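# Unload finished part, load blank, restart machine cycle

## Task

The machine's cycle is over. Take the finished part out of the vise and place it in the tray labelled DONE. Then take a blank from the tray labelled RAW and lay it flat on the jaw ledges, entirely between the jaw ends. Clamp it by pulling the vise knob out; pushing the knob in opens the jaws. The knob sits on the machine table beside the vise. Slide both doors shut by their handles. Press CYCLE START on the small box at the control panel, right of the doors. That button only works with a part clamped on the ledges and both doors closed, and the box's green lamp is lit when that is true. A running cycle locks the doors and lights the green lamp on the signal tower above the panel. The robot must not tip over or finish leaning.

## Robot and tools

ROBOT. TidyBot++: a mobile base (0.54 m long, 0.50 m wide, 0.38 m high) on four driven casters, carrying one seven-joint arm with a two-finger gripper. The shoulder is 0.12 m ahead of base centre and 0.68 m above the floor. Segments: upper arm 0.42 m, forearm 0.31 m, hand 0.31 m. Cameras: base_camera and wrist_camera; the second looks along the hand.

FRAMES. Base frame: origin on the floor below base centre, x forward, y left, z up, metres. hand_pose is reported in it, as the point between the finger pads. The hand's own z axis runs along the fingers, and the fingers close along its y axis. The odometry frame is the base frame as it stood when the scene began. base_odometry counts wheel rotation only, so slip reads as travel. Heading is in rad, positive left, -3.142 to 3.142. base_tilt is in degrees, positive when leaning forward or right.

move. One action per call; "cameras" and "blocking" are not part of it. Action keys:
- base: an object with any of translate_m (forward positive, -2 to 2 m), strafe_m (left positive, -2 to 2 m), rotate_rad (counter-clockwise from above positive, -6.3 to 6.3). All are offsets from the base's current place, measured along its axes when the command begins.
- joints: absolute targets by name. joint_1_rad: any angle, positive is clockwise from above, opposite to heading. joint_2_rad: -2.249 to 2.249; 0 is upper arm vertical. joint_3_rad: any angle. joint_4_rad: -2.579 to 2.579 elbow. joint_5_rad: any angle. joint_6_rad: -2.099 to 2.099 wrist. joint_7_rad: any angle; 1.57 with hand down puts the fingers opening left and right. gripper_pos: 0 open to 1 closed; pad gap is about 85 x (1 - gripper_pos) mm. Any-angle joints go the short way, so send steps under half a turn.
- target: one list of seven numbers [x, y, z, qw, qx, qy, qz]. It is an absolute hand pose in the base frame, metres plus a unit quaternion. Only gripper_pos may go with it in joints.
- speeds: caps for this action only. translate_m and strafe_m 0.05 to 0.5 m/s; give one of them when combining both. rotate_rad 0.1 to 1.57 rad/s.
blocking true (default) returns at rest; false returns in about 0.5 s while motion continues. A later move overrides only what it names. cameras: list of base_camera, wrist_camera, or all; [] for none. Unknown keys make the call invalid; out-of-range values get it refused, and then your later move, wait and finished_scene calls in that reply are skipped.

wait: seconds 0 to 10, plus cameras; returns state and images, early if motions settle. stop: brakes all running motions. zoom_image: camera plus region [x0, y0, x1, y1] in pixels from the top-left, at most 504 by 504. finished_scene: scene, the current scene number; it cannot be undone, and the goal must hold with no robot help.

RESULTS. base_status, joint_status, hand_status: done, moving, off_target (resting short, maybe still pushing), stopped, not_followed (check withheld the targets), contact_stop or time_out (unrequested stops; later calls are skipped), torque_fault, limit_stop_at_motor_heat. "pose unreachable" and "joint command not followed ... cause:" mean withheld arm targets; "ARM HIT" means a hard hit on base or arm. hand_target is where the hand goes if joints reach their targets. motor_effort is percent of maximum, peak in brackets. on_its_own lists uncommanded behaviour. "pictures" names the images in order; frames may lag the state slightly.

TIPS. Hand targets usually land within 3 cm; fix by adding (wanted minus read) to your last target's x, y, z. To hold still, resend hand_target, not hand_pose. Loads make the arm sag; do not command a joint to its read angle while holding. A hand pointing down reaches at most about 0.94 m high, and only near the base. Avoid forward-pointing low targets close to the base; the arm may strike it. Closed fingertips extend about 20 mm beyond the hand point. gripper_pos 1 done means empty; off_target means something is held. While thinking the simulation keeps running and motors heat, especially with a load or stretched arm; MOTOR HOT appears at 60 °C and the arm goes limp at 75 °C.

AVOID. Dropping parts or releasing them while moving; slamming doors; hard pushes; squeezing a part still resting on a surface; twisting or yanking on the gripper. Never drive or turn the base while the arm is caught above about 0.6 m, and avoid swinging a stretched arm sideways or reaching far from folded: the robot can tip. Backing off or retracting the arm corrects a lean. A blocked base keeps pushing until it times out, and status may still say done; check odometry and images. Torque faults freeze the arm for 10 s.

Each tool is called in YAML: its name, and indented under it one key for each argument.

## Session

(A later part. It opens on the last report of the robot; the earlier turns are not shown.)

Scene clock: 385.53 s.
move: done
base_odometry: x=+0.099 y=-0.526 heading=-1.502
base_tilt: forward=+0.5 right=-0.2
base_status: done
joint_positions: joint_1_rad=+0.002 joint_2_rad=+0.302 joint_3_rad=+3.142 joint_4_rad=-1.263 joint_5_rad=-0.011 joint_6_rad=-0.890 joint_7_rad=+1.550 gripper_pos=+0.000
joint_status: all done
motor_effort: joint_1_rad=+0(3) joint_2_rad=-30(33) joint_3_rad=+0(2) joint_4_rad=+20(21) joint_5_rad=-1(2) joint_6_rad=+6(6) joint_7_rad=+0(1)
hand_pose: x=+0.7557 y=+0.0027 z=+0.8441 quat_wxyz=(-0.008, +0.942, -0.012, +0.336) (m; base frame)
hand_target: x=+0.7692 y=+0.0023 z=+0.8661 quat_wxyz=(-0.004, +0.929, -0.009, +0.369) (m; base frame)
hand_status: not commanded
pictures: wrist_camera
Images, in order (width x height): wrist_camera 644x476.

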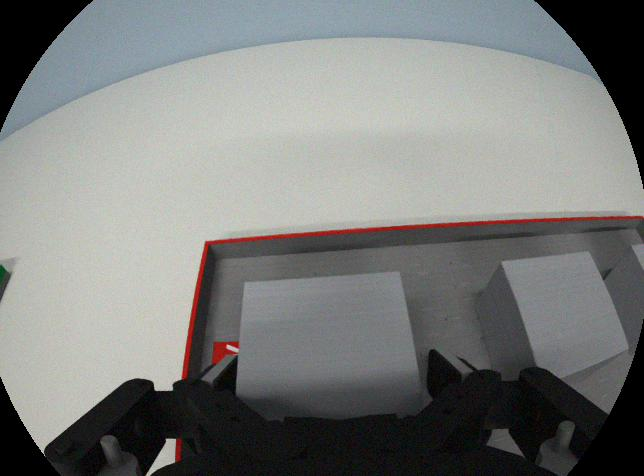

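move:
  joints: {"gripper_pos": 0.4}
  cameras: []

move:
  joints: {"gripper_pos": 0.5}
  cameras: ["wrist_camera"]

Scene clock: 391.43 s.
move: off_target
base_odometry: x=+0.099 y=-0.526 heading=-1.502
base_tilt: forward=+0.5 right=-0.3
base_status: not commanded
joint_positions: joint_1_rad=+0.001 joint_2_rad=+0.297 joint_3_rad=+3.141 joint_4_rad=-1.261 joint_5_rad=-0.011 joint_6_rad=-0.888 joint_7_rad=+1.550 gripper_pos=+0.281
joint_status: gripper_pos off_target (ended at +0.281, target +0.400)
motor_effort: joint_1_rad=+0(3) joint_2_rad=-29(30) joint_3_rad=+0(3) joint_4_rad=+19(20) joint_5_rad=-1(3) joint_6_rad=+5(6) joint_7_rad=+0(1)
hand_pose: x=+0.7561 y=+0.0038 z=+0.8496 quat_wxyz=(-0.009, +0.940, -0.012, +0.341) (m; base frame)
hand_target: x=+0.7692 y=+0.0023 z=+0.8661 quat_wxyz=(-0.004, +0.929, -0.009, +0.369) (m; base frame)
hand_status: not commanded
pictures: none
No camera images: "cameras" was empty.

Scene clock: 391.97 s.
move: off_target
base_odometry: x=+0.099 y=-0.526 heading=-1.502
base_tilt: forward=+0.5 right=-0.2
base_status: not commanded
joint_positions: joint_1_rad=+0.001 joint_2_rad=+0.297 joint_3_rad=+3.141 joint_4_rad=-1.261 joint_5_rad=-0.011 joint_6_rad=-0.888 joint_7_rad=+1.550 gripper_pos=+0.281
joint_status: gripper_pos off_target (ended at +0.281, target +0.500)
motor_effort: joint_1_rad=+0(0) joint_2_rad=-29(29) joint_3_rad=+0(0) joint_4_rad=+19(19) joint_5_rad=-1(1) joint_6_rad=+6(6) joint_7_rad=+0(1)
hand_pose: x=+0.7561 y=+0.0038 z=+0.8496 quat_wxyz=(-0.009, +0.940, -0.012, +0.341) (m; base frame)
hand_target: x=+0.7692 y=+0.0023 z=+0.8661 quat_wxyz=(-0.004, +0.929, -0.009, +0.369) (m; base frame)
hand_status: not commanded
pictures: wrist_camera
Images, in order (width x height): wrist_camera 644x476.

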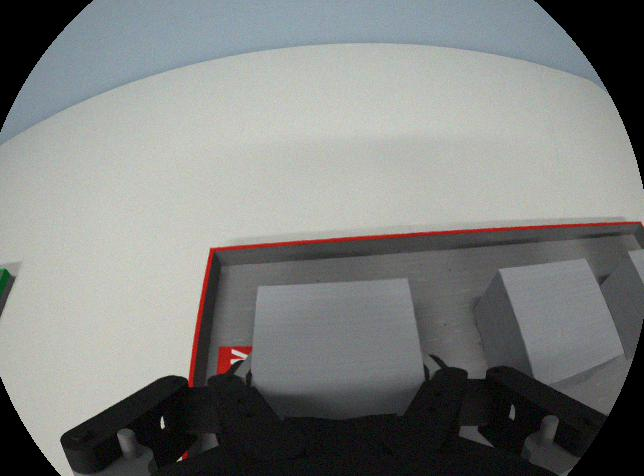

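move:
  joints: {"joint_2_rad": 0.12}
  cameras: ["wrist_camera"]

move:
  base: {"translate_m": -0.4}
  joints: {"joint_2_rad": 0.0, "joint_4_rad": -1.1, "joint_6_rad": -1.2}
  cameras: ["wrist_camera"]

Scene clock: 397.67 s.
move: done
base_odometry: x=+0.099 y=-0.526 heading=-1.502
base_tilt: forward=+0.5 right=-0.2
base_status: not commanded
joint_positions: joint_1_rad=+0.001 joint_2_rad=+0.153 joint_3_rad=+3.141 joint_4_rad=-1.274 joint_5_rad=-0.011 joint_6_rad=-0.888 joint_7_rad=+1.550 gripper_pos=+0.281
joint_status: all done
motor_effort: joint_1_rad=+0(0) joint_2_rad=-31(40) joint_3_rad=+0(1) joint_4_rad=+25(26) joint_5_rad=-1(1) joint_6_rad=+9(10) joint_7_rad=+0(1)
hand_pose: x=+0.7233 y=+0.0038 z=+0.9318 quat_wxyz=(-0.009, +0.916, -0.011, +0.402) (m; base frame)
hand_target: x=+0.7272 y=+0.0023 z=+0.9765 quat_wxyz=(-0.005, +0.893, -0.008, +0.449) (m; base frame)
hand_status: not commanded
pictures: wrist_camera
Images, in order (width x height): wrist_camera 644x476.

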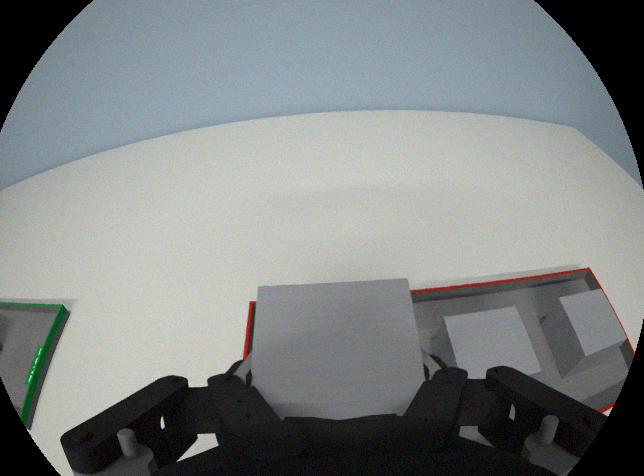

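Scene clock: 399.87 s.
move: off_target
base_odometry: x=+0.072 y=-0.127 heading=-1.502
base_tilt: forward=+0.5 right=-0.2
base_status: done
joint_positions: joint_1_rad=+0.001 joint_2_rad=+0.028 joint_3_rad=+3.141 joint_4_rad=-1.141 joint_5_rad=-0.011 joint_6_rad=-1.164 joint_7_rad=+1.550 gripper_pos=+0.281
joint_status: joint_4_rad off_target (ended at -1.141, target -1.100); the others done
motor_effort: joint_1_rad=+0(2) joint_2_rad=-25(36) joint_3_rad=+1(2) joint_4_rad=+23(28) joint_5_rad=-1(1) joint_6_rad=+9(10) joint_7_rad=+0(1)
hand_pose: x=+0.6453 y=+0.0043 z=+1.0103 quat_wxyz=(-0.009, +0.919, -0.009, +0.393) (m; base frame)
hand_target: x=+0.6313 y=+0.0022 z=+1.0377 quat_wxyz=(-0.004, +0.913, -0.009, +0.408) (m; base frame)
hand_status: not commanded
pictures: wrist_camera
Images, in order (width x height): wrist_camera 644x476.

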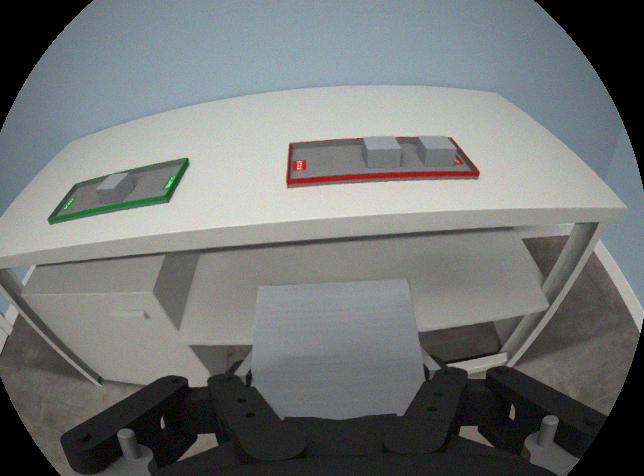

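move:
  base: {"rotate_rad": 3.11}
  speeds: {"rotate_rad": 1.0}
  cameras: []

move:
  base: {"translate_m": 0.38, "strafe_m": 0.27}
  joints: {"joint_2_rad": 0.0, "joint_4_rad": -1.0, "joint_6_rad": -1.4}
  cameras: ["wrist_camera"]

Scene clock: 408.23 s.
move: done
base_odometry: x=+0.072 y=-0.127 heading=+1.607
base_tilt: forward=+0.5 right=-0.2
base_status: done
joint_positions: joint_1_rad=-0.002 joint_2_rad=+0.030 joint_3_rad=+3.138 joint_4_rad=-1.141 joint_5_rad=-0.011 joint_6_rad=-1.164 joint_7_rad=+1.550 gripper_pos=+0.281
joint_status: not commanded
motor_effort: joint_1_rad=+0(3) joint_2_rad=-24(26) joint_3_rad=+0(3) joint_4_rad=+23(24) joint_5_rad=+0(2) joint_6_rad=+9(9) joint_7_rad=+0(1)
hand_pose: x=+0.6458 y=+0.0072 z=+1.0095 quat_wxyz=(-0.011, +0.920, -0.007, +0.392) (m; base frame)
hand_target: x=+0.6313 y=+0.0022 z=+1.0377 quat_wxyz=(-0.004, +0.913, -0.009, +0.408) (m; base frame)
hand_status: not commanded
pictures: none
No camera images: "cameras" was empty.

Scene clock: 410.53 s.
move: off_target
base_odometry: x=-0.212 y=+0.243 heading=+1.608
base_tilt: forward=+0.5 right=-0.2
base_status: done
joint_positions: joint_1_rad=-0.002 joint_2_rad=+0.036 joint_3_rad=+3.138 joint_4_rad=-1.046 joint_5_rad=-0.011 joint_6_rad=-1.360 joint_7_rad=+1.550 gripper_pos=+0.281
joint_status: joint_4_rad off_target (ended at -1.045, target -1.000); the others done
motor_effort: joint_1_rad=+0(3) joint_2_rad=-23(27) joint_3_rad=+0(4) joint_4_rad=+22(24) joint_5_rad=-1(2) joint_6_rad=+8(10) joint_7_rad=+0(1)
hand_pose: x=+0.6122 y=+0.0075 z=+1.0120 quat_wxyz=(-0.010, +0.939, -0.006, +0.343) (m; base frame)
hand_target: x=+0.5938 y=+0.0021 z=+1.0429 quat_wxyz=(-0.004, +0.932, -0.009, +0.362) (m; base frame)
hand_status: not commanded
pictures: wrist_camera
Images, in order (width x height): wrist_camera 644x476.

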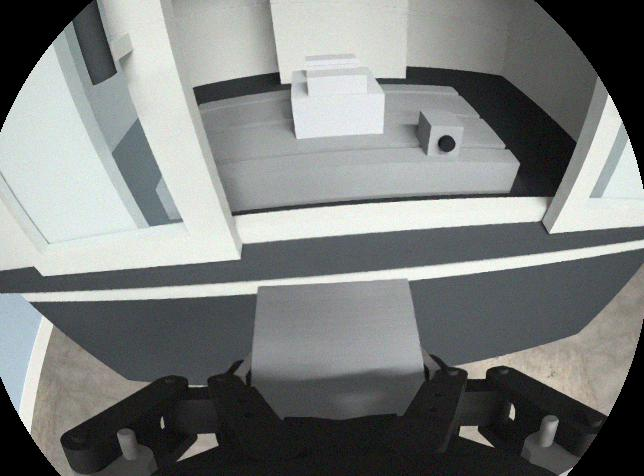

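zoom_image:
  camera: "wrist_camera"
  region: [180, 30, 540, 300]

Scaled by 1.400.

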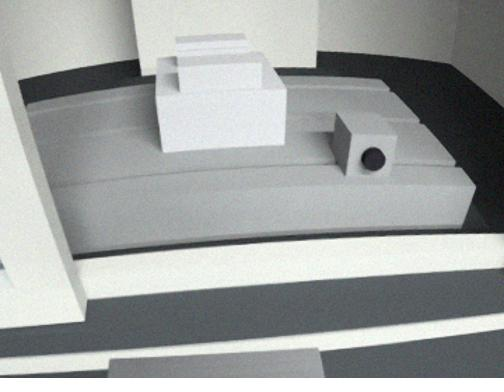

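move:
  base: {"rotate_rad": 0.03}
  joints: {"joint_2_rad": 0.2, "joint_4_rad": -0.65, "joint_6_rad": -1.44}
  cameras: []

move:
  base: {"translate_m": 0.33, "strafe_m": -0.04}
  cameras: ["wrist_camera"]

Scene clock: 423.67 s.
move: off_target
base_odometry: x=-0.212 y=+0.243 heading=+1.637
base_tilt: forward=+0.5 right=-0.3
base_status: done
joint_positions: joint_1_rad=-0.003 joint_2_rad=+0.230 joint_3_rad=+3.137 joint_4_rad=-0.699 joint_5_rad=-0.011 joint_6_rad=-1.398 joint_7_rad=+1.550 gripper_pos=+0.281
joint_status: joint_4_rad off_target (ended at -0.699, target -0.650); the others done
motor_effort: joint_1_rad=+0(3) joint_2_rad=-30(32) joint_3_rad=+0(3) joint_4_rad=+21(23) joint_5_rad=-1(2) joint_6_rad=+8(10) joint_7_rad=+0(1)
hand_pose: x=+0.6931 y=+0.0088 z=+1.0656 quat_wxyz=(-0.011, +0.918, -0.005, +0.395) (m; base frame)
hand_target: x=+0.6729 y=+0.0021 z=+1.0966 quat_wxyz=(-0.005, +0.911, -0.009, +0.413) (m; base frame)
hand_status: not commanded
pictures: none
No camera images: "cameras" was empty.

Scene clock: 425.80 s.
move: done
base_odometry: x=-0.194 y=+0.575 heading=+1.638
base_tilt: forward=+0.5 right=-0.3
base_status: done
joint_positions: joint_1_rad=-0.003 joint_2_rad=+0.243 joint_3_rad=+3.137 joint_4_rad=-0.695 joint_5_rad=-0.011 joint_6_rad=-1.403 joint_7_rad=+1.550 gripper_pos=+0.281
joint_status: not commanded
motor_effort: joint_1_rad=+0(1) joint_2_rad=-31(35) joint_3_rad=+0(1) joint_4_rad=+21(22) joint_5_rad=-1(1) joint_6_rad=+9(10) joint_7_rad=+0(1)
hand_pose: x=+0.6971 y=+0.0088 z=+1.0592 quat_wxyz=(-0.011, +0.921, -0.005, +0.389) (m; base frame)
hand_target: x=+0.6729 y=+0.0021 z=+1.0966 quat_wxyz=(-0.005, +0.911, -0.009, +0.413) (m; base frame)
hand_status: not commanded
pictures: wrist_camera
Images, in order (width x height): wrist_camera 644x476.

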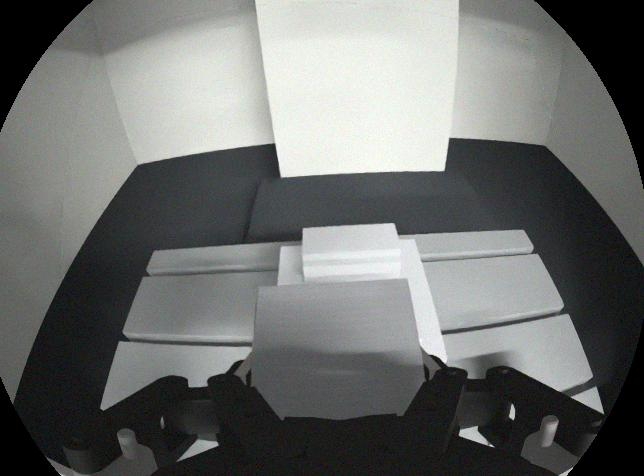

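move:
  base: {"translate_m": 0.1, "strafe_m": -0.013}
  speeds: {"translate_m": 0.15}
  cameras: ["wrist_camera"]

zoom_image:
  camera: "wrist_camera"
  region: [200, 200, 480, 420]

Scene clock: 430.83 s.
move: done
base_odometry: x=-0.188 y=+0.676 heading=+1.638
base_tilt: forward=+0.5 right=-0.2
base_status: done
joint_positions: joint_1_rad=-0.003 joint_2_rad=+0.240 joint_3_rad=+3.137 joint_4_rad=-0.694 joint_5_rad=-0.011 joint_6_rad=-1.405 joint_7_rad=+1.550 gripper_pos=+0.281
joint_status: not commanded
motor_effort: joint_1_rad=+0(2) joint_2_rad=-30(34) joint_3_rad=+0(2) joint_4_rad=+21(22) joint_5_rad=-1(1) joint_6_rad=+9(10) joint_7_rad=+0(1)
hand_pose: x=+0.6956 y=+0.0088 z=+1.0612 quat_wxyz=(-0.011, +0.920, -0.005, +0.391) (m; base frame)
hand_target: x=+0.6729 y=+0.0021 z=+1.0966 quat_wxyz=(-0.005, +0.911, -0.009, +0.413) (m; base frame)
hand_status: not commanded
pictures: wrist_camera
Images, in order (width x height): wrist_camera 644x476.

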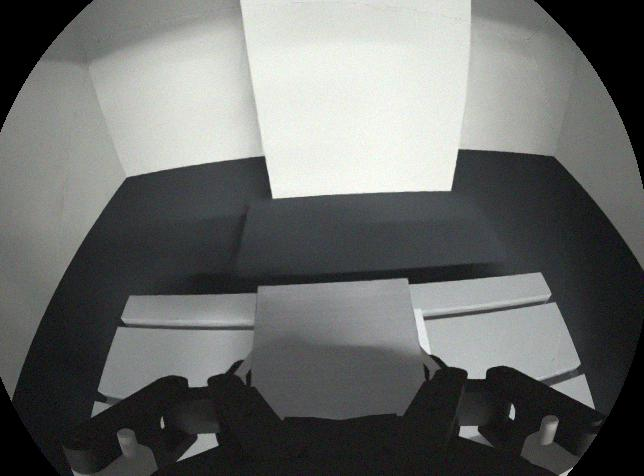

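Scaled by 1.800.

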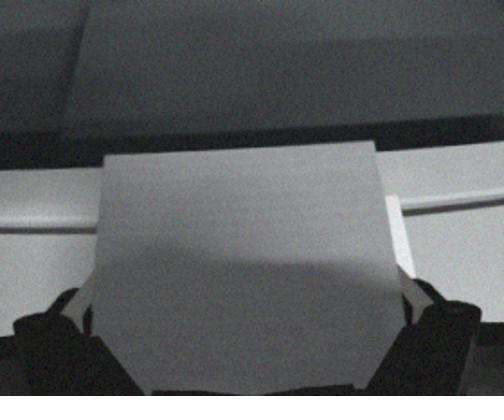

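move:
  base: {"strafe_m": -0.013}
  joints: {"joint_2_rad": 0.23, "joint_4_rad": -0.73, "joint_6_rad": -1.34}
  cameras: ["wrist_camera"]

zoom_image:
  camera: "wrist_camera"
  region: [200, 200, 480, 420]

Scene clock: 448.07 s.
move: done
base_odometry: x=-0.175 y=+0.677 heading=+1.638
base_tilt: forward=+0.5 right=-0.3
base_status: done
joint_positions: joint_1_rad=+0.001 joint_2_rad=+0.265 joint_3_rad=+3.138 joint_4_rad=-0.741 joint_5_rad=-0.011 joint_6_rad=-1.389 joint_7_rad=+1.550 gripper_pos=+0.281
joint_status: all done
motor_effort: joint_1_rad=+0(4) joint_2_rad=-32(34) joint_3_rad=+0(2) joint_4_rad=+21(24) joint_5_rad=-1(1) joint_6_rad=+9(10) joint_7_rad=+0(1)
hand_pose: x=+0.7060 y=+0.0056 z=+1.0279 quat_wxyz=(-0.010, +0.931, -0.008, +0.365) (m; base frame)
hand_target: x=+0.7046 y=+0.0021 z=+1.0644 quat_wxyz=(-0.005, +0.913, -0.009, +0.408) (m; base frame)
hand_status: not commanded
pictures: wrist_camera
Images, in order (width x height): wrist_camera 644x476.

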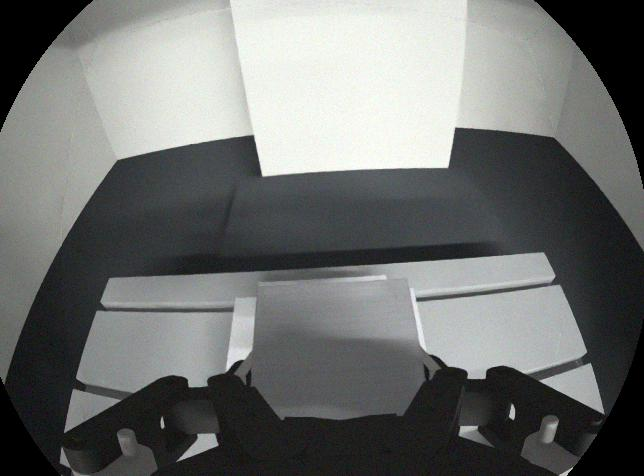

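Scaled by 1.800.

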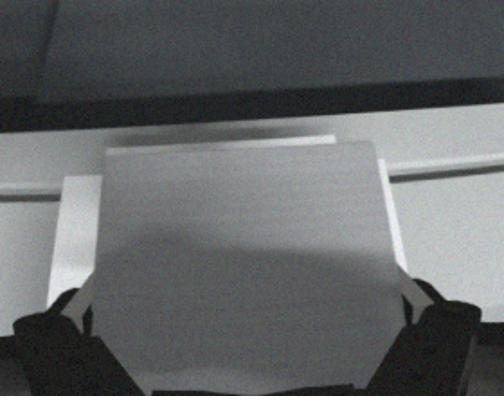

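move:
  base: {"strafe_m": 0.005}
  joints: {"joint_2_rad": 0.25, "joint_4_rad": -0.78, "joint_6_rad": -1.28}
  cameras: ["wrist_camera"]

zoom_image:
  camera: "wrist_camera"
  region: [200, 200, 480, 420]

Scene clock: 455.40 s.
move: done
base_odometry: x=-0.180 y=+0.676 heading=+1.638
base_tilt: forward=+0.5 right=-0.2
base_status: done
joint_positions: joint_1_rad=+0.000 joint_2_rad=+0.285 joint_3_rad=+3.138 joint_4_rad=-0.788 joint_5_rad=-0.011 joint_6_rad=-1.349 joint_7_rad=+1.550 gripper_pos=+0.281
joint_status: all done
motor_effort: joint_1_rad=+0(4) joint_2_rad=-33(35) joint_3_rad=+0(3) joint_4_rad=+22(24) joint_5_rad=-1(2) joint_6_rad=+8(9) joint_7_rad=+0(1)
hand_pose: x=+0.7183 y=+0.0061 z=+1.0016 quat_wxyz=(-0.010, +0.936, -0.008, +0.352) (m; base frame)
hand_target: x=+0.7226 y=+0.0021 z=+1.0416 quat_wxyz=(-0.005, +0.915, -0.009, +0.404) (m; base frame)
hand_status: not commanded
pictures: wrist_camera
Images, in order (width x height): wrist_camera 644x476.

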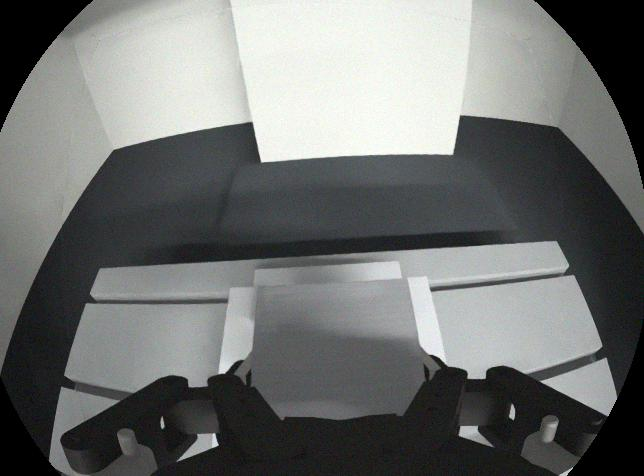

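Scaled by 1.800.

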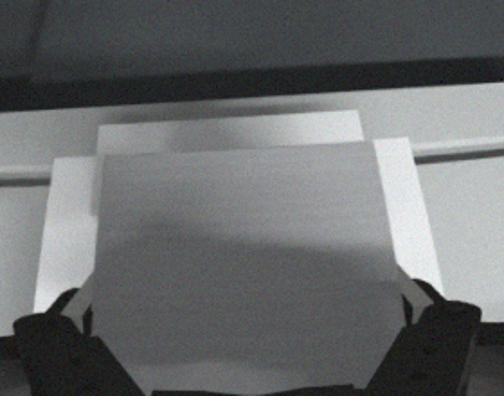

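move:
  base: {"strafe_m": 0.003}
  joints: {"joint_2_rad": 0.27, "joint_4_rad": -0.815, "joint_6_rad": -1.22}
  cameras: ["wrist_camera"]

zoom_image:
  camera: "wrist_camera"
  region: [200, 200, 480, 420]

Scene clock: 460.87 s.
move: done
base_odometry: x=-0.183 y=+0.676 heading=+1.638
base_tilt: forward=+0.5 right=-0.3
base_status: done
joint_positions: joint_1_rad=+0.000 joint_2_rad=+0.304 joint_3_rad=+3.138 joint_4_rad=-0.824 joint_5_rad=-0.011 joint_6_rad=-1.292 joint_7_rad=+1.550 gripper_pos=+0.281
joint_status: all done
motor_effort: joint_1_rad=+0(5) joint_2_rad=-34(36) joint_3_rad=+1(3) joint_4_rad=+22(23) joint_5_rad=-1(2) joint_6_rad=+8(8) joint_7_rad=+0(0)
hand_pose: x=+0.7346 y=+0.0060 z=+0.9846 quat_wxyz=(-0.010, +0.935, -0.008, +0.353) (m; base frame)
hand_target: x=+0.7403 y=+0.0022 z=+1.0255 quat_wxyz=(-0.005, +0.914, -0.009, +0.406) (m; base frame)
hand_status: not commanded
pictures: wrist_camera
Images, in order (width x height): wrist_camera 644x476.

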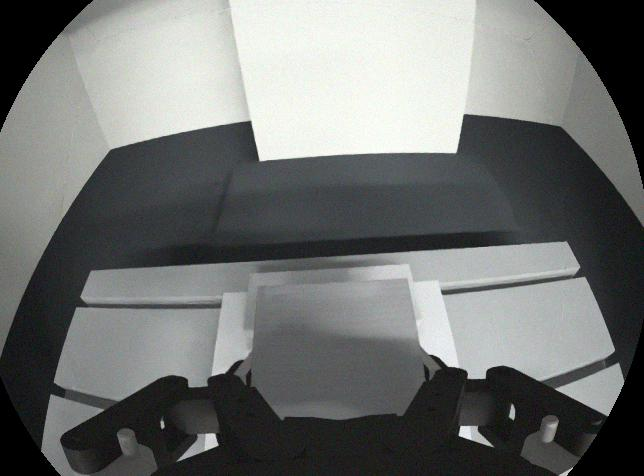

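Scaled by 1.800.

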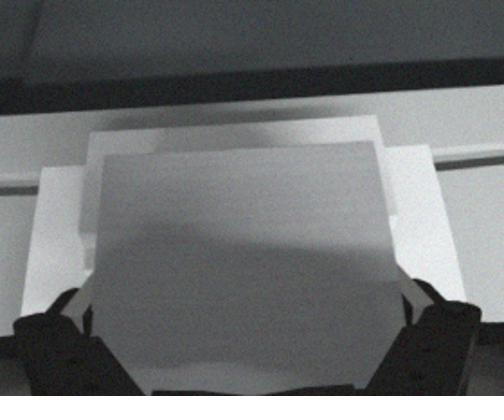

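zoom_image:
  camera: "wrist_camera"
  region: [220, 250, 300, 370]

zoom_image:
  camera: "wrist_camera"
  region: [385, 250, 465, 370]

Scaled by 4.200.

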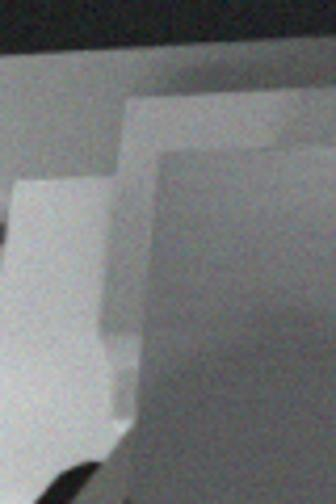

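Scaled by 4.200.

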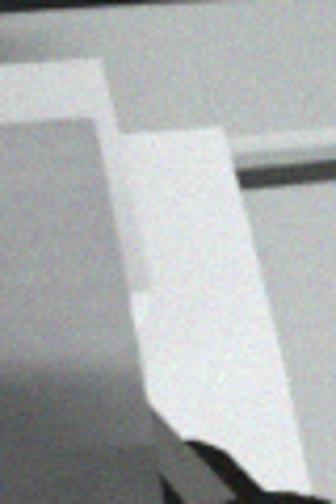

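move:
  base: {"translate_m": -0.008}
  joints: {"joint_2_rad": 0.28, "joint_4_rad": -0.825, "joint_6_rad": -1.22}
  cameras: ["wrist_camera"]

zoom_image:
  camera: "wrist_camera"
  region: [200, 250, 300, 370]

Scene clock: 476.27 s.
move: done
base_odometry: x=-0.182 y=+0.668 heading=+1.638
base_tilt: forward=+0.5 right=-0.2
base_status: done
joint_positions: joint_1_rad=+0.000 joint_2_rad=+0.309 joint_3_rad=+3.138 joint_4_rad=-0.828 joint_5_rad=-0.011 joint_6_rad=-1.285 joint_7_rad=+1.550 gripper_pos=+0.281
joint_status: all done
motor_effort: joint_1_rad=+0(2) joint_2_rad=-32(36) joint_3_rad=+0(1) joint_4_rad=+21(23) joint_5_rad=-1(2) joint_6_rad=+7(9) joint_7_rad=+0(1)
hand_pose: x=+0.7372 y=+0.0059 z=+0.9806 quat_wxyz=(-0.010, +0.936, -0.008, +0.352) (m; base frame)
hand_target: x=+0.7430 y=+0.0022 z=+1.0142 quat_wxyz=(-0.005, +0.918, -0.009, +0.397) (m; base frame)
hand_status: not commanded
pictures: wrist_camera
Images, in order (width x height): wrist_camera 644x476.

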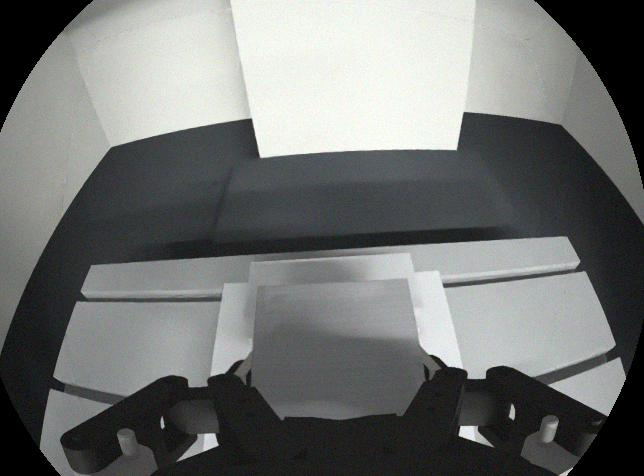

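Scaled by 4.200.

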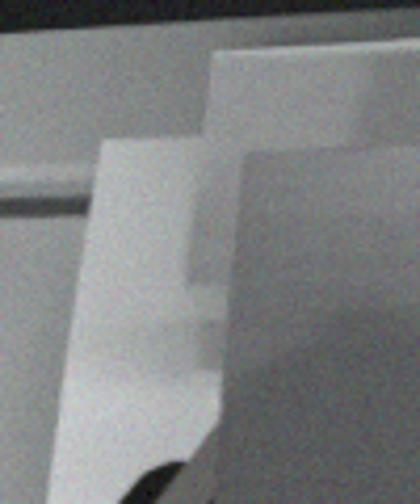

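move:
  joints: {"joint_2_rad": 0.287, "joint_4_rad": -0.845, "joint_6_rad": -1.21}
  cameras: ["wrist_camera"]

zoom_image:
  camera: "wrist_camera"
  region: [200, 250, 300, 370]

Scene clock: 480.10 s.
move: done
base_odometry: x=-0.182 y=+0.668 heading=+1.638
base_tilt: forward=+0.5 right=-0.2
base_status: not commanded
joint_positions: joint_1_rad=+0.000 joint_2_rad=+0.305 joint_3_rad=+3.138 joint_4_rad=-0.837 joint_5_rad=-0.011 joint_6_rad=-1.276 joint_7_rad=+1.550 gripper_pos=+0.281
joint_status: all done
motor_effort: joint_1_rad=-1(1) joint_2_rad=-30(33) joint_3_rad=-1(1) joint_4_rad=+19(21) joint_5_rad=-2(2) joint_6_rad=+7(8) joint_7_rad=-1(1)
hand_pose: x=+0.7373 y=+0.0059 z=+0.9805 quat_wxyz=(-0.010, +0.935, -0.008, +0.354) (m; base frame)
hand_target: x=+0.7459 y=+0.0022 z=+1.0019 quat_wxyz=(-0.004, +0.921, -0.009, +0.389) (m; base frame)
hand_status: not commanded
pictures: wrist_camera
Images, in order (width x height): wrist_camera 644x476.

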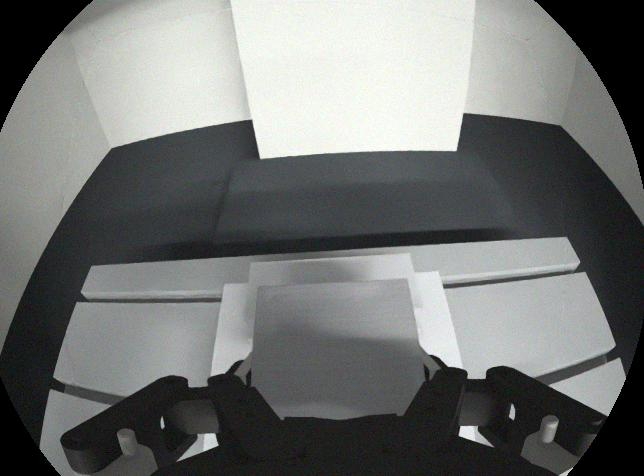

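Scaled by 4.200.

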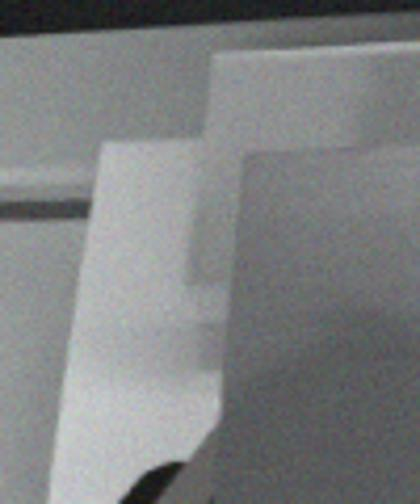

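move:
  joints: {"joint_2_rad": 0.27, "joint_4_rad": -0.81, "joint_6_rad": -1.25}
  cameras: []

move:
  base: {"translate_m": 0.011}
  cameras: ["wrist_camera"]

zoom_image:
  camera: "wrist_camera"
  region: [200, 250, 300, 370]

Scene clock: 488.77 s.
move: done
base_odometry: x=-0.182 y=+0.668 heading=+1.638
base_tilt: forward=+0.5 right=-0.2
base_status: not commanded
joint_positions: joint_1_rad=+0.000 joint_2_rad=+0.305 joint_3_rad=+3.138 joint_4_rad=-0.836 joint_5_rad=-0.011 joint_6_rad=-1.276 joint_7_rad=+1.550 gripper_pos=+0.281
joint_status: all done
motor_effort: joint_1_rad=+0(1) joint_2_rad=-33(35) joint_3_rad=+1(1) joint_4_rad=+22(23) joint_5_rad=-1(2) joint_6_rad=+8(9) joint_7_rad=+0(1)
hand_pose: x=+0.7373 y=+0.0059 z=+0.9809 quat_wxyz=(-0.010, +0.935, -0.008, +0.354) (m; base frame)
hand_target: x=+0.7343 y=+0.0022 z=+1.0212 quat_wxyz=(-0.005, +0.919, -0.009, +0.395) (m; base frame)
hand_status: not commanded
pictures: none
No camera images: "cameras" was empty.

Scene clock: 489.43 s.
move: done
base_odometry: x=-0.183 y=+0.679 heading=+1.638
base_tilt: forward=+0.5 right=-0.3
base_status: done
joint_positions: joint_1_rad=+0.000 joint_2_rad=+0.308 joint_3_rad=+3.138 joint_4_rad=-0.836 joint_5_rad=-0.011 joint_6_rad=-1.276 joint_7_rad=+1.550 gripper_pos=+0.281
joint_status: not commanded
motor_effort: joint_1_rad=+0(3) joint_2_rad=-35(37) joint_3_rad=+0(3) joint_4_rad=+23(23) joint_5_rad=-1(2) joint_6_rad=+8(9) joint_7_rad=+0(1)
hand_pose: x=+0.7382 y=+0.0059 z=+0.9796 quat_wxyz=(-0.010, +0.935, -0.008, +0.353) (m; base frame)
hand_target: x=+0.7343 y=+0.0022 z=+1.0212 quat_wxyz=(-0.005, +0.919, -0.009, +0.395) (m; base frame)
hand_status: not commanded
pictures: wrist_camera
Images, in order (width x height): wrist_camera 644x476.

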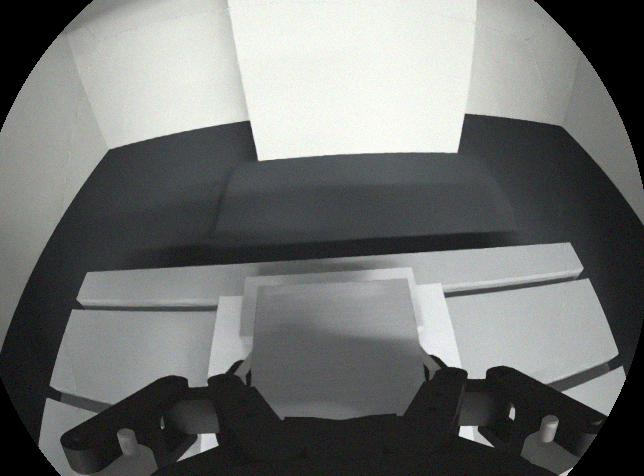

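Scaled by 4.200.

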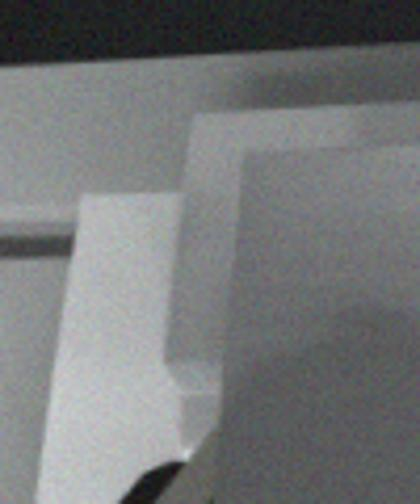

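move:
  base: {"translate_m": -0.006}
  joints: {"joint_2_rad": 0.30, "joint_4_rad": -0.85, "joint_6_rad": -1.22}
  cameras: ["wrist_camera"]

zoom_image:
  camera: "wrist_camera"
  region: [200, 250, 300, 370]

Scene clock: 497.47 s.
move: done
base_odometry: x=-0.183 y=+0.673 heading=+1.638
base_tilt: forward=+0.4 right=-0.2
base_status: done
joint_positions: joint_1_rad=+0.000 joint_2_rad=+0.311 joint_3_rad=+3.138 joint_4_rad=-0.854 joint_5_rad=-0.011 joint_6_rad=-1.270 joint_7_rad=+1.550 gripper_pos=+0.281
joint_status: all done
motor_effort: joint_1_rad=-1(2) joint_2_rad=-29(35) joint_3_rad=-1(1) joint_4_rad=+18(23) joint_5_rad=-2(2) joint_6_rad=+6(9) joint_7_rad=-1(1)
hand_pose: x=+0.7385 y=+0.0058 z=+0.9701 quat_wxyz=(-0.010, +0.938, -0.008, +0.346) (m; base frame)
hand_target: x=+0.7473 y=+0.0022 z=+0.9891 quat_wxyz=(-0.004, +0.926, -0.009, +0.376) (m; base frame)
hand_status: not commanded
pictures: wrist_camera
Images, in order (width x height): wrist_camera 644x476.

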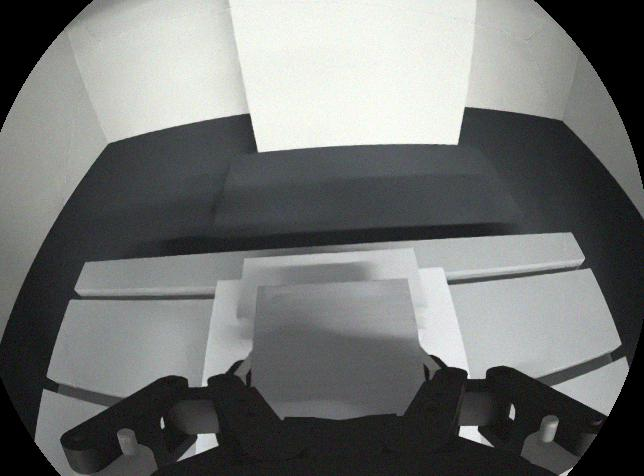

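Scaled by 4.200.

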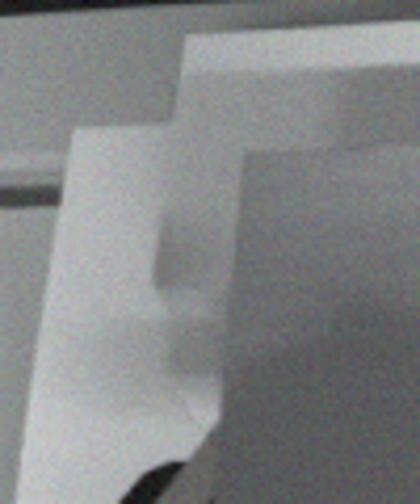

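move:
  joints: {"joint_2_rad": 0.31, "joint_4_rad": -0.865, "joint_6_rad": -1.22}
  cameras: ["wrist_camera"]

zoom_image:
  camera: "wrist_camera"
  region: [200, 250, 300, 370]

Scene clock: 502.03 s.
move: done
base_odometry: x=-0.183 y=+0.673 heading=+1.638
base_tilt: forward=+0.5 right=-0.2
base_status: not commanded
joint_positions: joint_1_rad=+0.000 joint_2_rad=+0.311 joint_3_rad=+3.138 joint_4_rad=-0.854 joint_5_rad=-0.011 joint_6_rad=-1.270 joint_7_rad=+1.550 gripper_pos=+0.281
joint_status: all done
motor_effort: joint_1_rad=-1(1) joint_2_rad=-28(30) joint_3_rad=+0(1) joint_4_rad=+18(20) joint_5_rad=-2(2) joint_6_rad=+6(7) joint_7_rad=+0(1)
hand_pose: x=+0.7385 y=+0.0058 z=+0.9699 quat_wxyz=(-0.010, +0.938, -0.008, +0.346) (m; base frame)
hand_target: x=+0.7488 y=+0.0022 z=+0.9752 quat_wxyz=(-0.004, +0.931, -0.009, +0.365) (m; base frame)
hand_status: not commanded
pictures: wrist_camera
Images, in order (width x height): wrist_camera 644x476.

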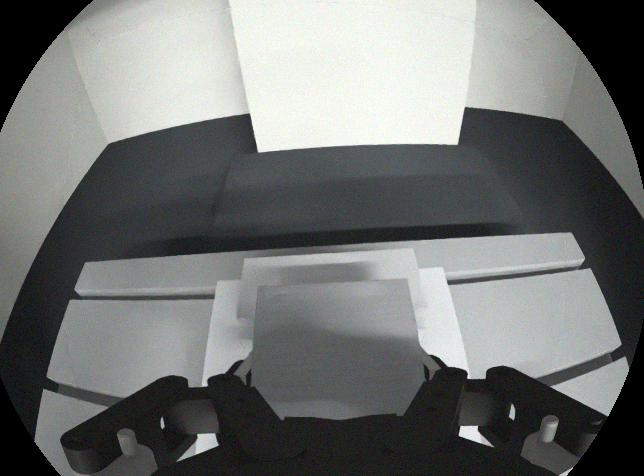

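Scaled by 4.200.

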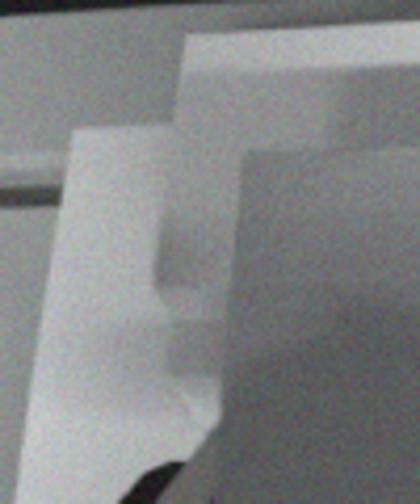

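move:
  base: {"translate_m": 0.004}
  cameras: ["wrist_camera"]

zoom_image:
  camera: "wrist_camera"
  region: [200, 250, 300, 370]

Scene clock: 509.57 s.
move: done
base_odometry: x=-0.183 y=+0.677 heading=+1.638
base_tilt: forward=+0.5 right=-0.3
base_status: done
joint_positions: joint_1_rad=-0.001 joint_2_rad=+0.305 joint_3_rad=+3.138 joint_4_rad=-0.861 joint_5_rad=-0.011 joint_6_rad=-1.271 joint_7_rad=+1.550 gripper_pos=+0.281
joint_status: not commanded
motor_effort: joint_1_rad=+0(3) joint_2_rad=-27(30) joint_3_rad=+0(3) joint_4_rad=+18(22) joint_5_rad=-1(3) joint_6_rad=+7(15) joint_7_rad=-1(1)
hand_pose: x=+0.7358 y=+0.0068 z=+0.9698 quat_wxyz=(-0.010, +0.939, -0.007, +0.345) (m; base frame)
hand_target: x=+0.7488 y=+0.0022 z=+0.9752 quat_wxyz=(-0.004, +0.931, -0.009, +0.365) (m; base frame)
hand_status: not commanded
pictures: wrist_camera
Images, in order (width x height): wrist_camera 644x476.

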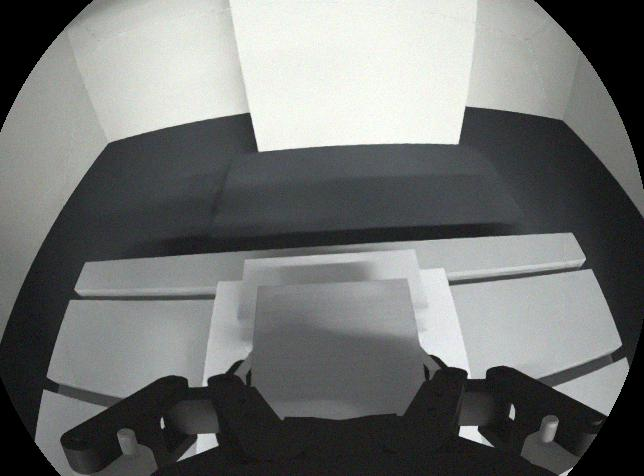

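Scaled by 4.200.

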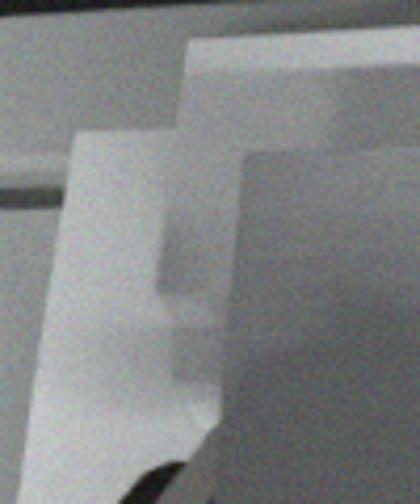

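move:
  base: {"translate_m": -0.003}
  joints: {"joint_2_rad": 0.325, "joint_4_rad": -0.87, "joint_6_rad": -1.23}
  cameras: ["wrist_camera"]

zoom_image:
  camera: "wrist_camera"
  region: [200, 250, 300, 370]

Scene clock: 515.87 s.
move: done
base_odometry: x=-0.183 y=+0.674 heading=+1.638
base_tilt: forward=+0.4 right=-0.2
base_status: done
joint_positions: joint_1_rad=+0.000 joint_2_rad=+0.308 joint_3_rad=+3.139 joint_4_rad=-0.861 joint_5_rad=-0.010 joint_6_rad=-1.262 joint_7_rad=+1.550 gripper_pos=+0.281
joint_status: all done
motor_effort: joint_1_rad=+1(3) joint_2_rad=-25(29) joint_3_rad=+0(3) joint_4_rad=+16(19) joint_5_rad=-1(4) joint_6_rad=+5(8) joint_7_rad=+0(1)
hand_pose: x=+0.7388 y=+0.0061 z=+0.9699 quat_wxyz=(-0.010, +0.937, -0.008, +0.348) (m; base frame)
hand_target: x=+0.7502 y=+0.0022 z=+0.9612 quat_wxyz=(-0.004, +0.936, -0.009, +0.351) (m; base frame)
hand_status: not commanded
pictures: wrist_camera
Images, in order (width x height): wrist_camera 644x476.

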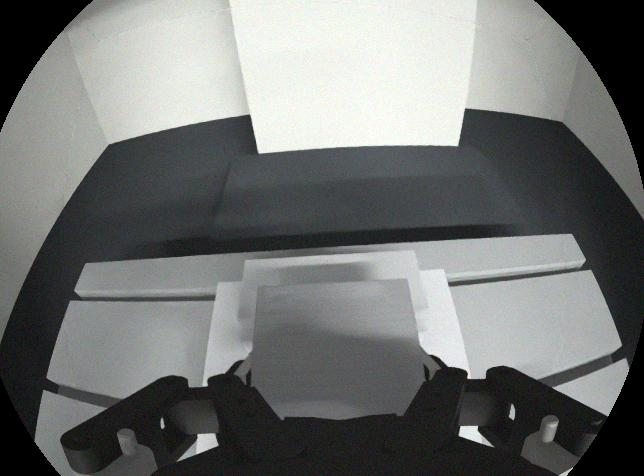

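Scaled by 4.200.

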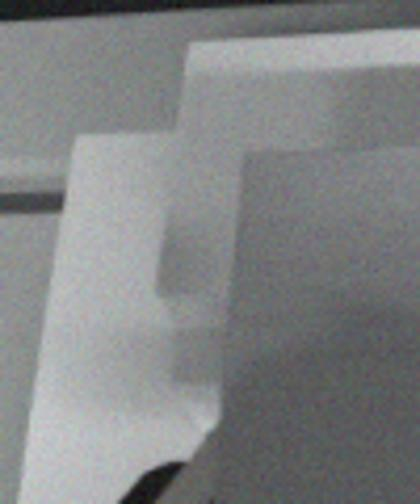

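move:
  joints: {"joint_2_rad": 0.30, "joint_4_rad": -0.85, "joint_6_rad": -1.22}
  cameras: []

move:
  joints: {"gripper_pos": 0.2}
  cameras: ["wrist_camera"]

move:
  joints: {"gripper_pos": 0.0}
  cameras: ["wrist_camera"]

Scene clock: 519.93 s.
move: done
base_odometry: x=-0.183 y=+0.674 heading=+1.638
base_tilt: forward=+0.5 right=-0.1
base_status: not commanded
joint_positions: joint_1_rad=+0.000 joint_2_rad=+0.307 joint_3_rad=+3.138 joint_4_rad=-0.861 joint_5_rad=-0.010 joint_6_rad=-1.262 joint_7_rad=+1.550 gripper_pos=+0.281
joint_status: all done
motor_effort: joint_1_rad=+0(1) joint_2_rad=-29(30) joint_3_rad=+0(1) joint_4_rad=+19(21) joint_5_rad=-1(1) joint_6_rad=+7(8) joint_7_rad=-1(1)
hand_pose: x=+0.7387 y=+0.0062 z=+0.9702 quat_wxyz=(-0.010, +0.937, -0.008, +0.348) (m; base frame)
hand_target: x=+0.7473 y=+0.0022 z=+0.9890 quat_wxyz=(-0.004, +0.926, -0.009, +0.376) (m; base frame)
hand_status: not commanded
pictures: none
No camera images: "cameras" was empty.

Scene clock: 520.63 s.
move: done
base_odometry: x=-0.183 y=+0.674 heading=+1.638
base_tilt: forward=+0.5 right=-0.3
base_status: not commanded
joint_positions: joint_1_rad=+0.000 joint_2_rad=+0.310 joint_3_rad=+3.138 joint_4_rad=-0.861 joint_5_rad=-0.010 joint_6_rad=-1.262 joint_7_rad=+1.550 gripper_pos=+0.200
joint_status: all done
motor_effort: joint_1_rad=+0(0) joint_2_rad=-30(32) joint_3_rad=+0(1) joint_4_rad=+19(21) joint_5_rad=-1(1) joint_6_rad=+6(8) joint_7_rad=+0(1)
hand_pose: x=+0.7394 y=+0.0062 z=+0.9686 quat_wxyz=(-0.010, +0.938, -0.008, +0.347) (m; base frame)
hand_target: x=+0.7473 y=+0.0022 z=+0.9890 quat_wxyz=(-0.004, +0.926, -0.009, +0.376) (m; base frame)
hand_status: not commanded
pictures: wrist_camera
Images, in order (width x height): wrist_camera 644x476.

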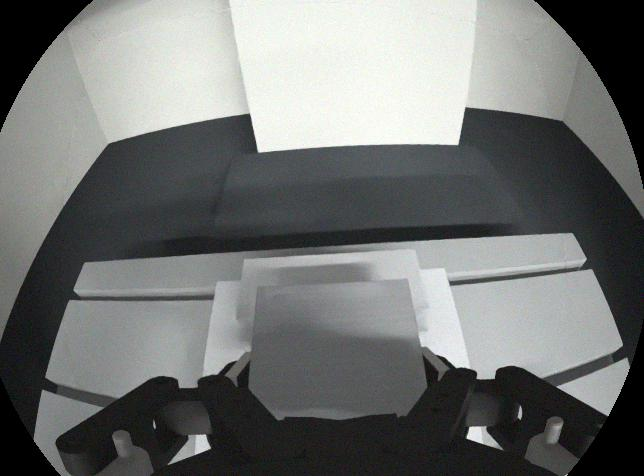

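Scene clock: 521.27 s.
move: done
base_odometry: x=-0.183 y=+0.674 heading=+1.638
base_tilt: forward=+0.5 right=-0.3
base_status: not commanded
joint_positions: joint_1_rad=+0.000 joint_2_rad=+0.310 joint_3_rad=+3.138 joint_4_rad=-0.861 joint_5_rad=-0.010 joint_6_rad=-1.262 joint_7_rad=+1.550 gripper_pos=+0.000
joint_status: all done
motor_effort: joint_1_rad=+0(0) joint_2_rad=-30(31) joint_3_rad=+0(1) joint_4_rad=+19(19) joint_5_rad=-1(1) joint_6_rad=+5(6) joint_7_rad=+0(1)
hand_pose: x=+0.7394 y=+0.0062 z=+0.9686 quat_wxyz=(-0.010, +0.938, -0.008, +0.347) (m; base frame)
hand_target: x=+0.7473 y=+0.0022 z=+0.9890 quat_wxyz=(-0.004, +0.926, -0.009, +0.376) (m; base frame)
hand_status: not commanded
pictures: wrist_camera
Images, in order (width x height): wrist_camera 644x476.

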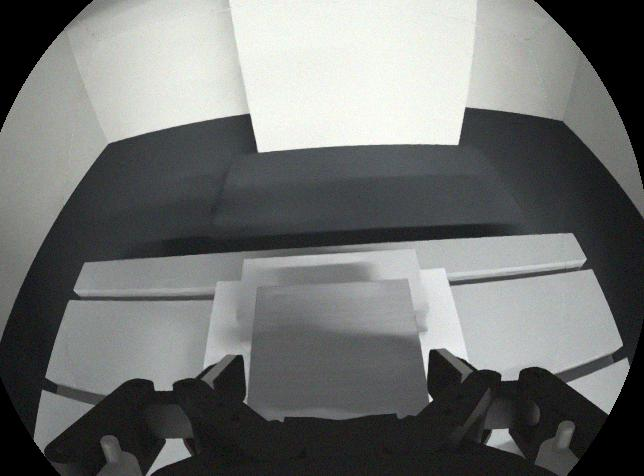

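move:
  joints: {"joint_2_rad": 0.22, "joint_4_rad": -0.75, "joint_6_rad": -1.3}
  cameras: ["wrist_camera"]

move:
  base: {"translate_m": -0.15}
  cameras: ["wrist_camera"]

zoom_image:
  camera: "wrist_camera"
  region: [220, 180, 460, 360]

Scene clock: 526.63 s.
move: done
base_odometry: x=-0.183 y=+0.674 heading=+1.638
base_tilt: forward=+0.5 right=-0.3
base_status: not commanded
joint_positions: joint_1_rad=+0.000 joint_2_rad=+0.227 joint_3_rad=+3.138 joint_4_rad=-0.770 joint_5_rad=-0.010 joint_6_rad=-1.265 joint_7_rad=+1.550 gripper_pos=+0.000
joint_status: all done
motor_effort: joint_1_rad=+0(0) joint_2_rad=-27(35) joint_3_rad=+0(1) joint_4_rad=+18(21) joint_5_rad=-1(1) joint_6_rad=+6(7) joint_7_rad=-1(1)
hand_pose: x=+0.7173 y=+0.0061 z=+1.0643 quat_wxyz=(-0.010, +0.905, -0.007, +0.426) (m; base frame)
hand_target: x=+0.7084 y=+0.0021 z=+1.0698 quat_wxyz=(-0.005, +0.906, -0.009, +0.422) (m; base frame)
hand_status: not commanded
pictures: wrist_camera
Images, in order (width x height): wrist_camera 644x476.

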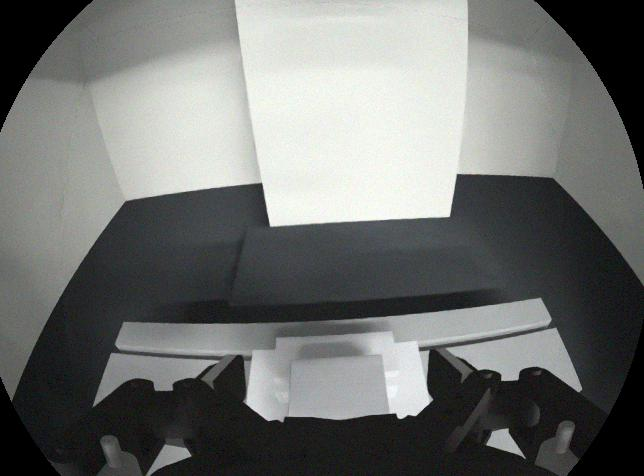

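Scene clock: 528.20 s.
move: done
base_odometry: x=-0.173 y=+0.524 heading=+1.638
base_tilt: forward=+0.5 right=-0.3
base_status: done
joint_positions: joint_1_rad=+0.000 joint_2_rad=+0.224 joint_3_rad=+3.138 joint_4_rad=-0.769 joint_5_rad=-0.010 joint_6_rad=-1.265 joint_7_rad=+1.550 gripper_pos=+0.000
joint_status: not commanded
motor_effort: joint_1_rad=+0(1) joint_2_rad=-26(30) joint_3_rad=+0(1) joint_4_rad=+18(19) joint_5_rad=-1(1) joint_6_rad=+6(7) joint_7_rad=+0(1)
hand_pose: x=+0.7164 y=+0.0062 z=+1.0662 quat_wxyz=(-0.010, +0.904, -0.007, +0.427) (m; base frame)
hand_target: x=+0.7084 y=+0.0021 z=+1.0698 quat_wxyz=(-0.005, +0.906, -0.009, +0.422) (m; base frame)
hand_status: not commanded
pictures: wrist_camera
Images, in order (width x height): wrist_camera 644x476.

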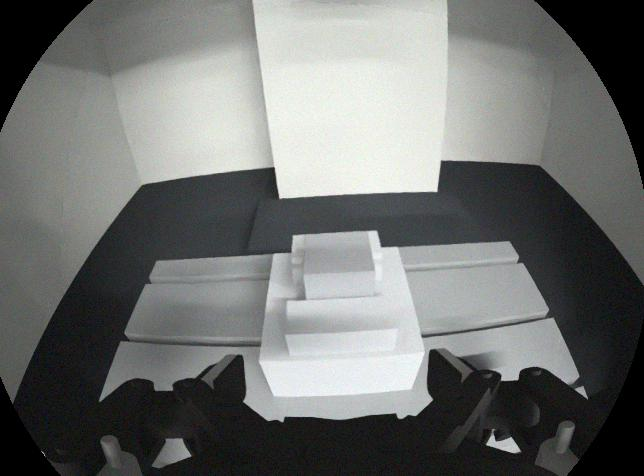

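Scaled by 2.100.

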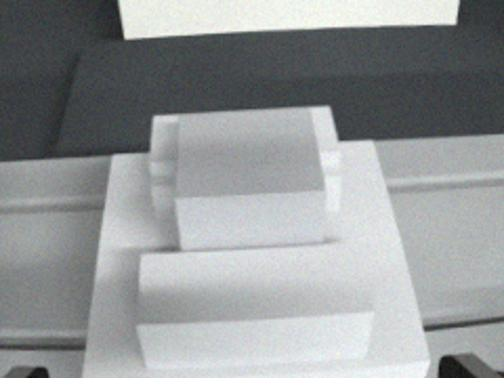

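zoom_image:
  camera: "wrist_camera"
  region: [270, 220, 410, 360]

Scaled by 3.600.

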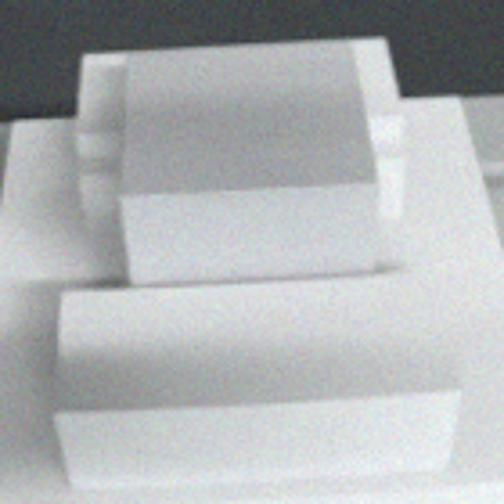

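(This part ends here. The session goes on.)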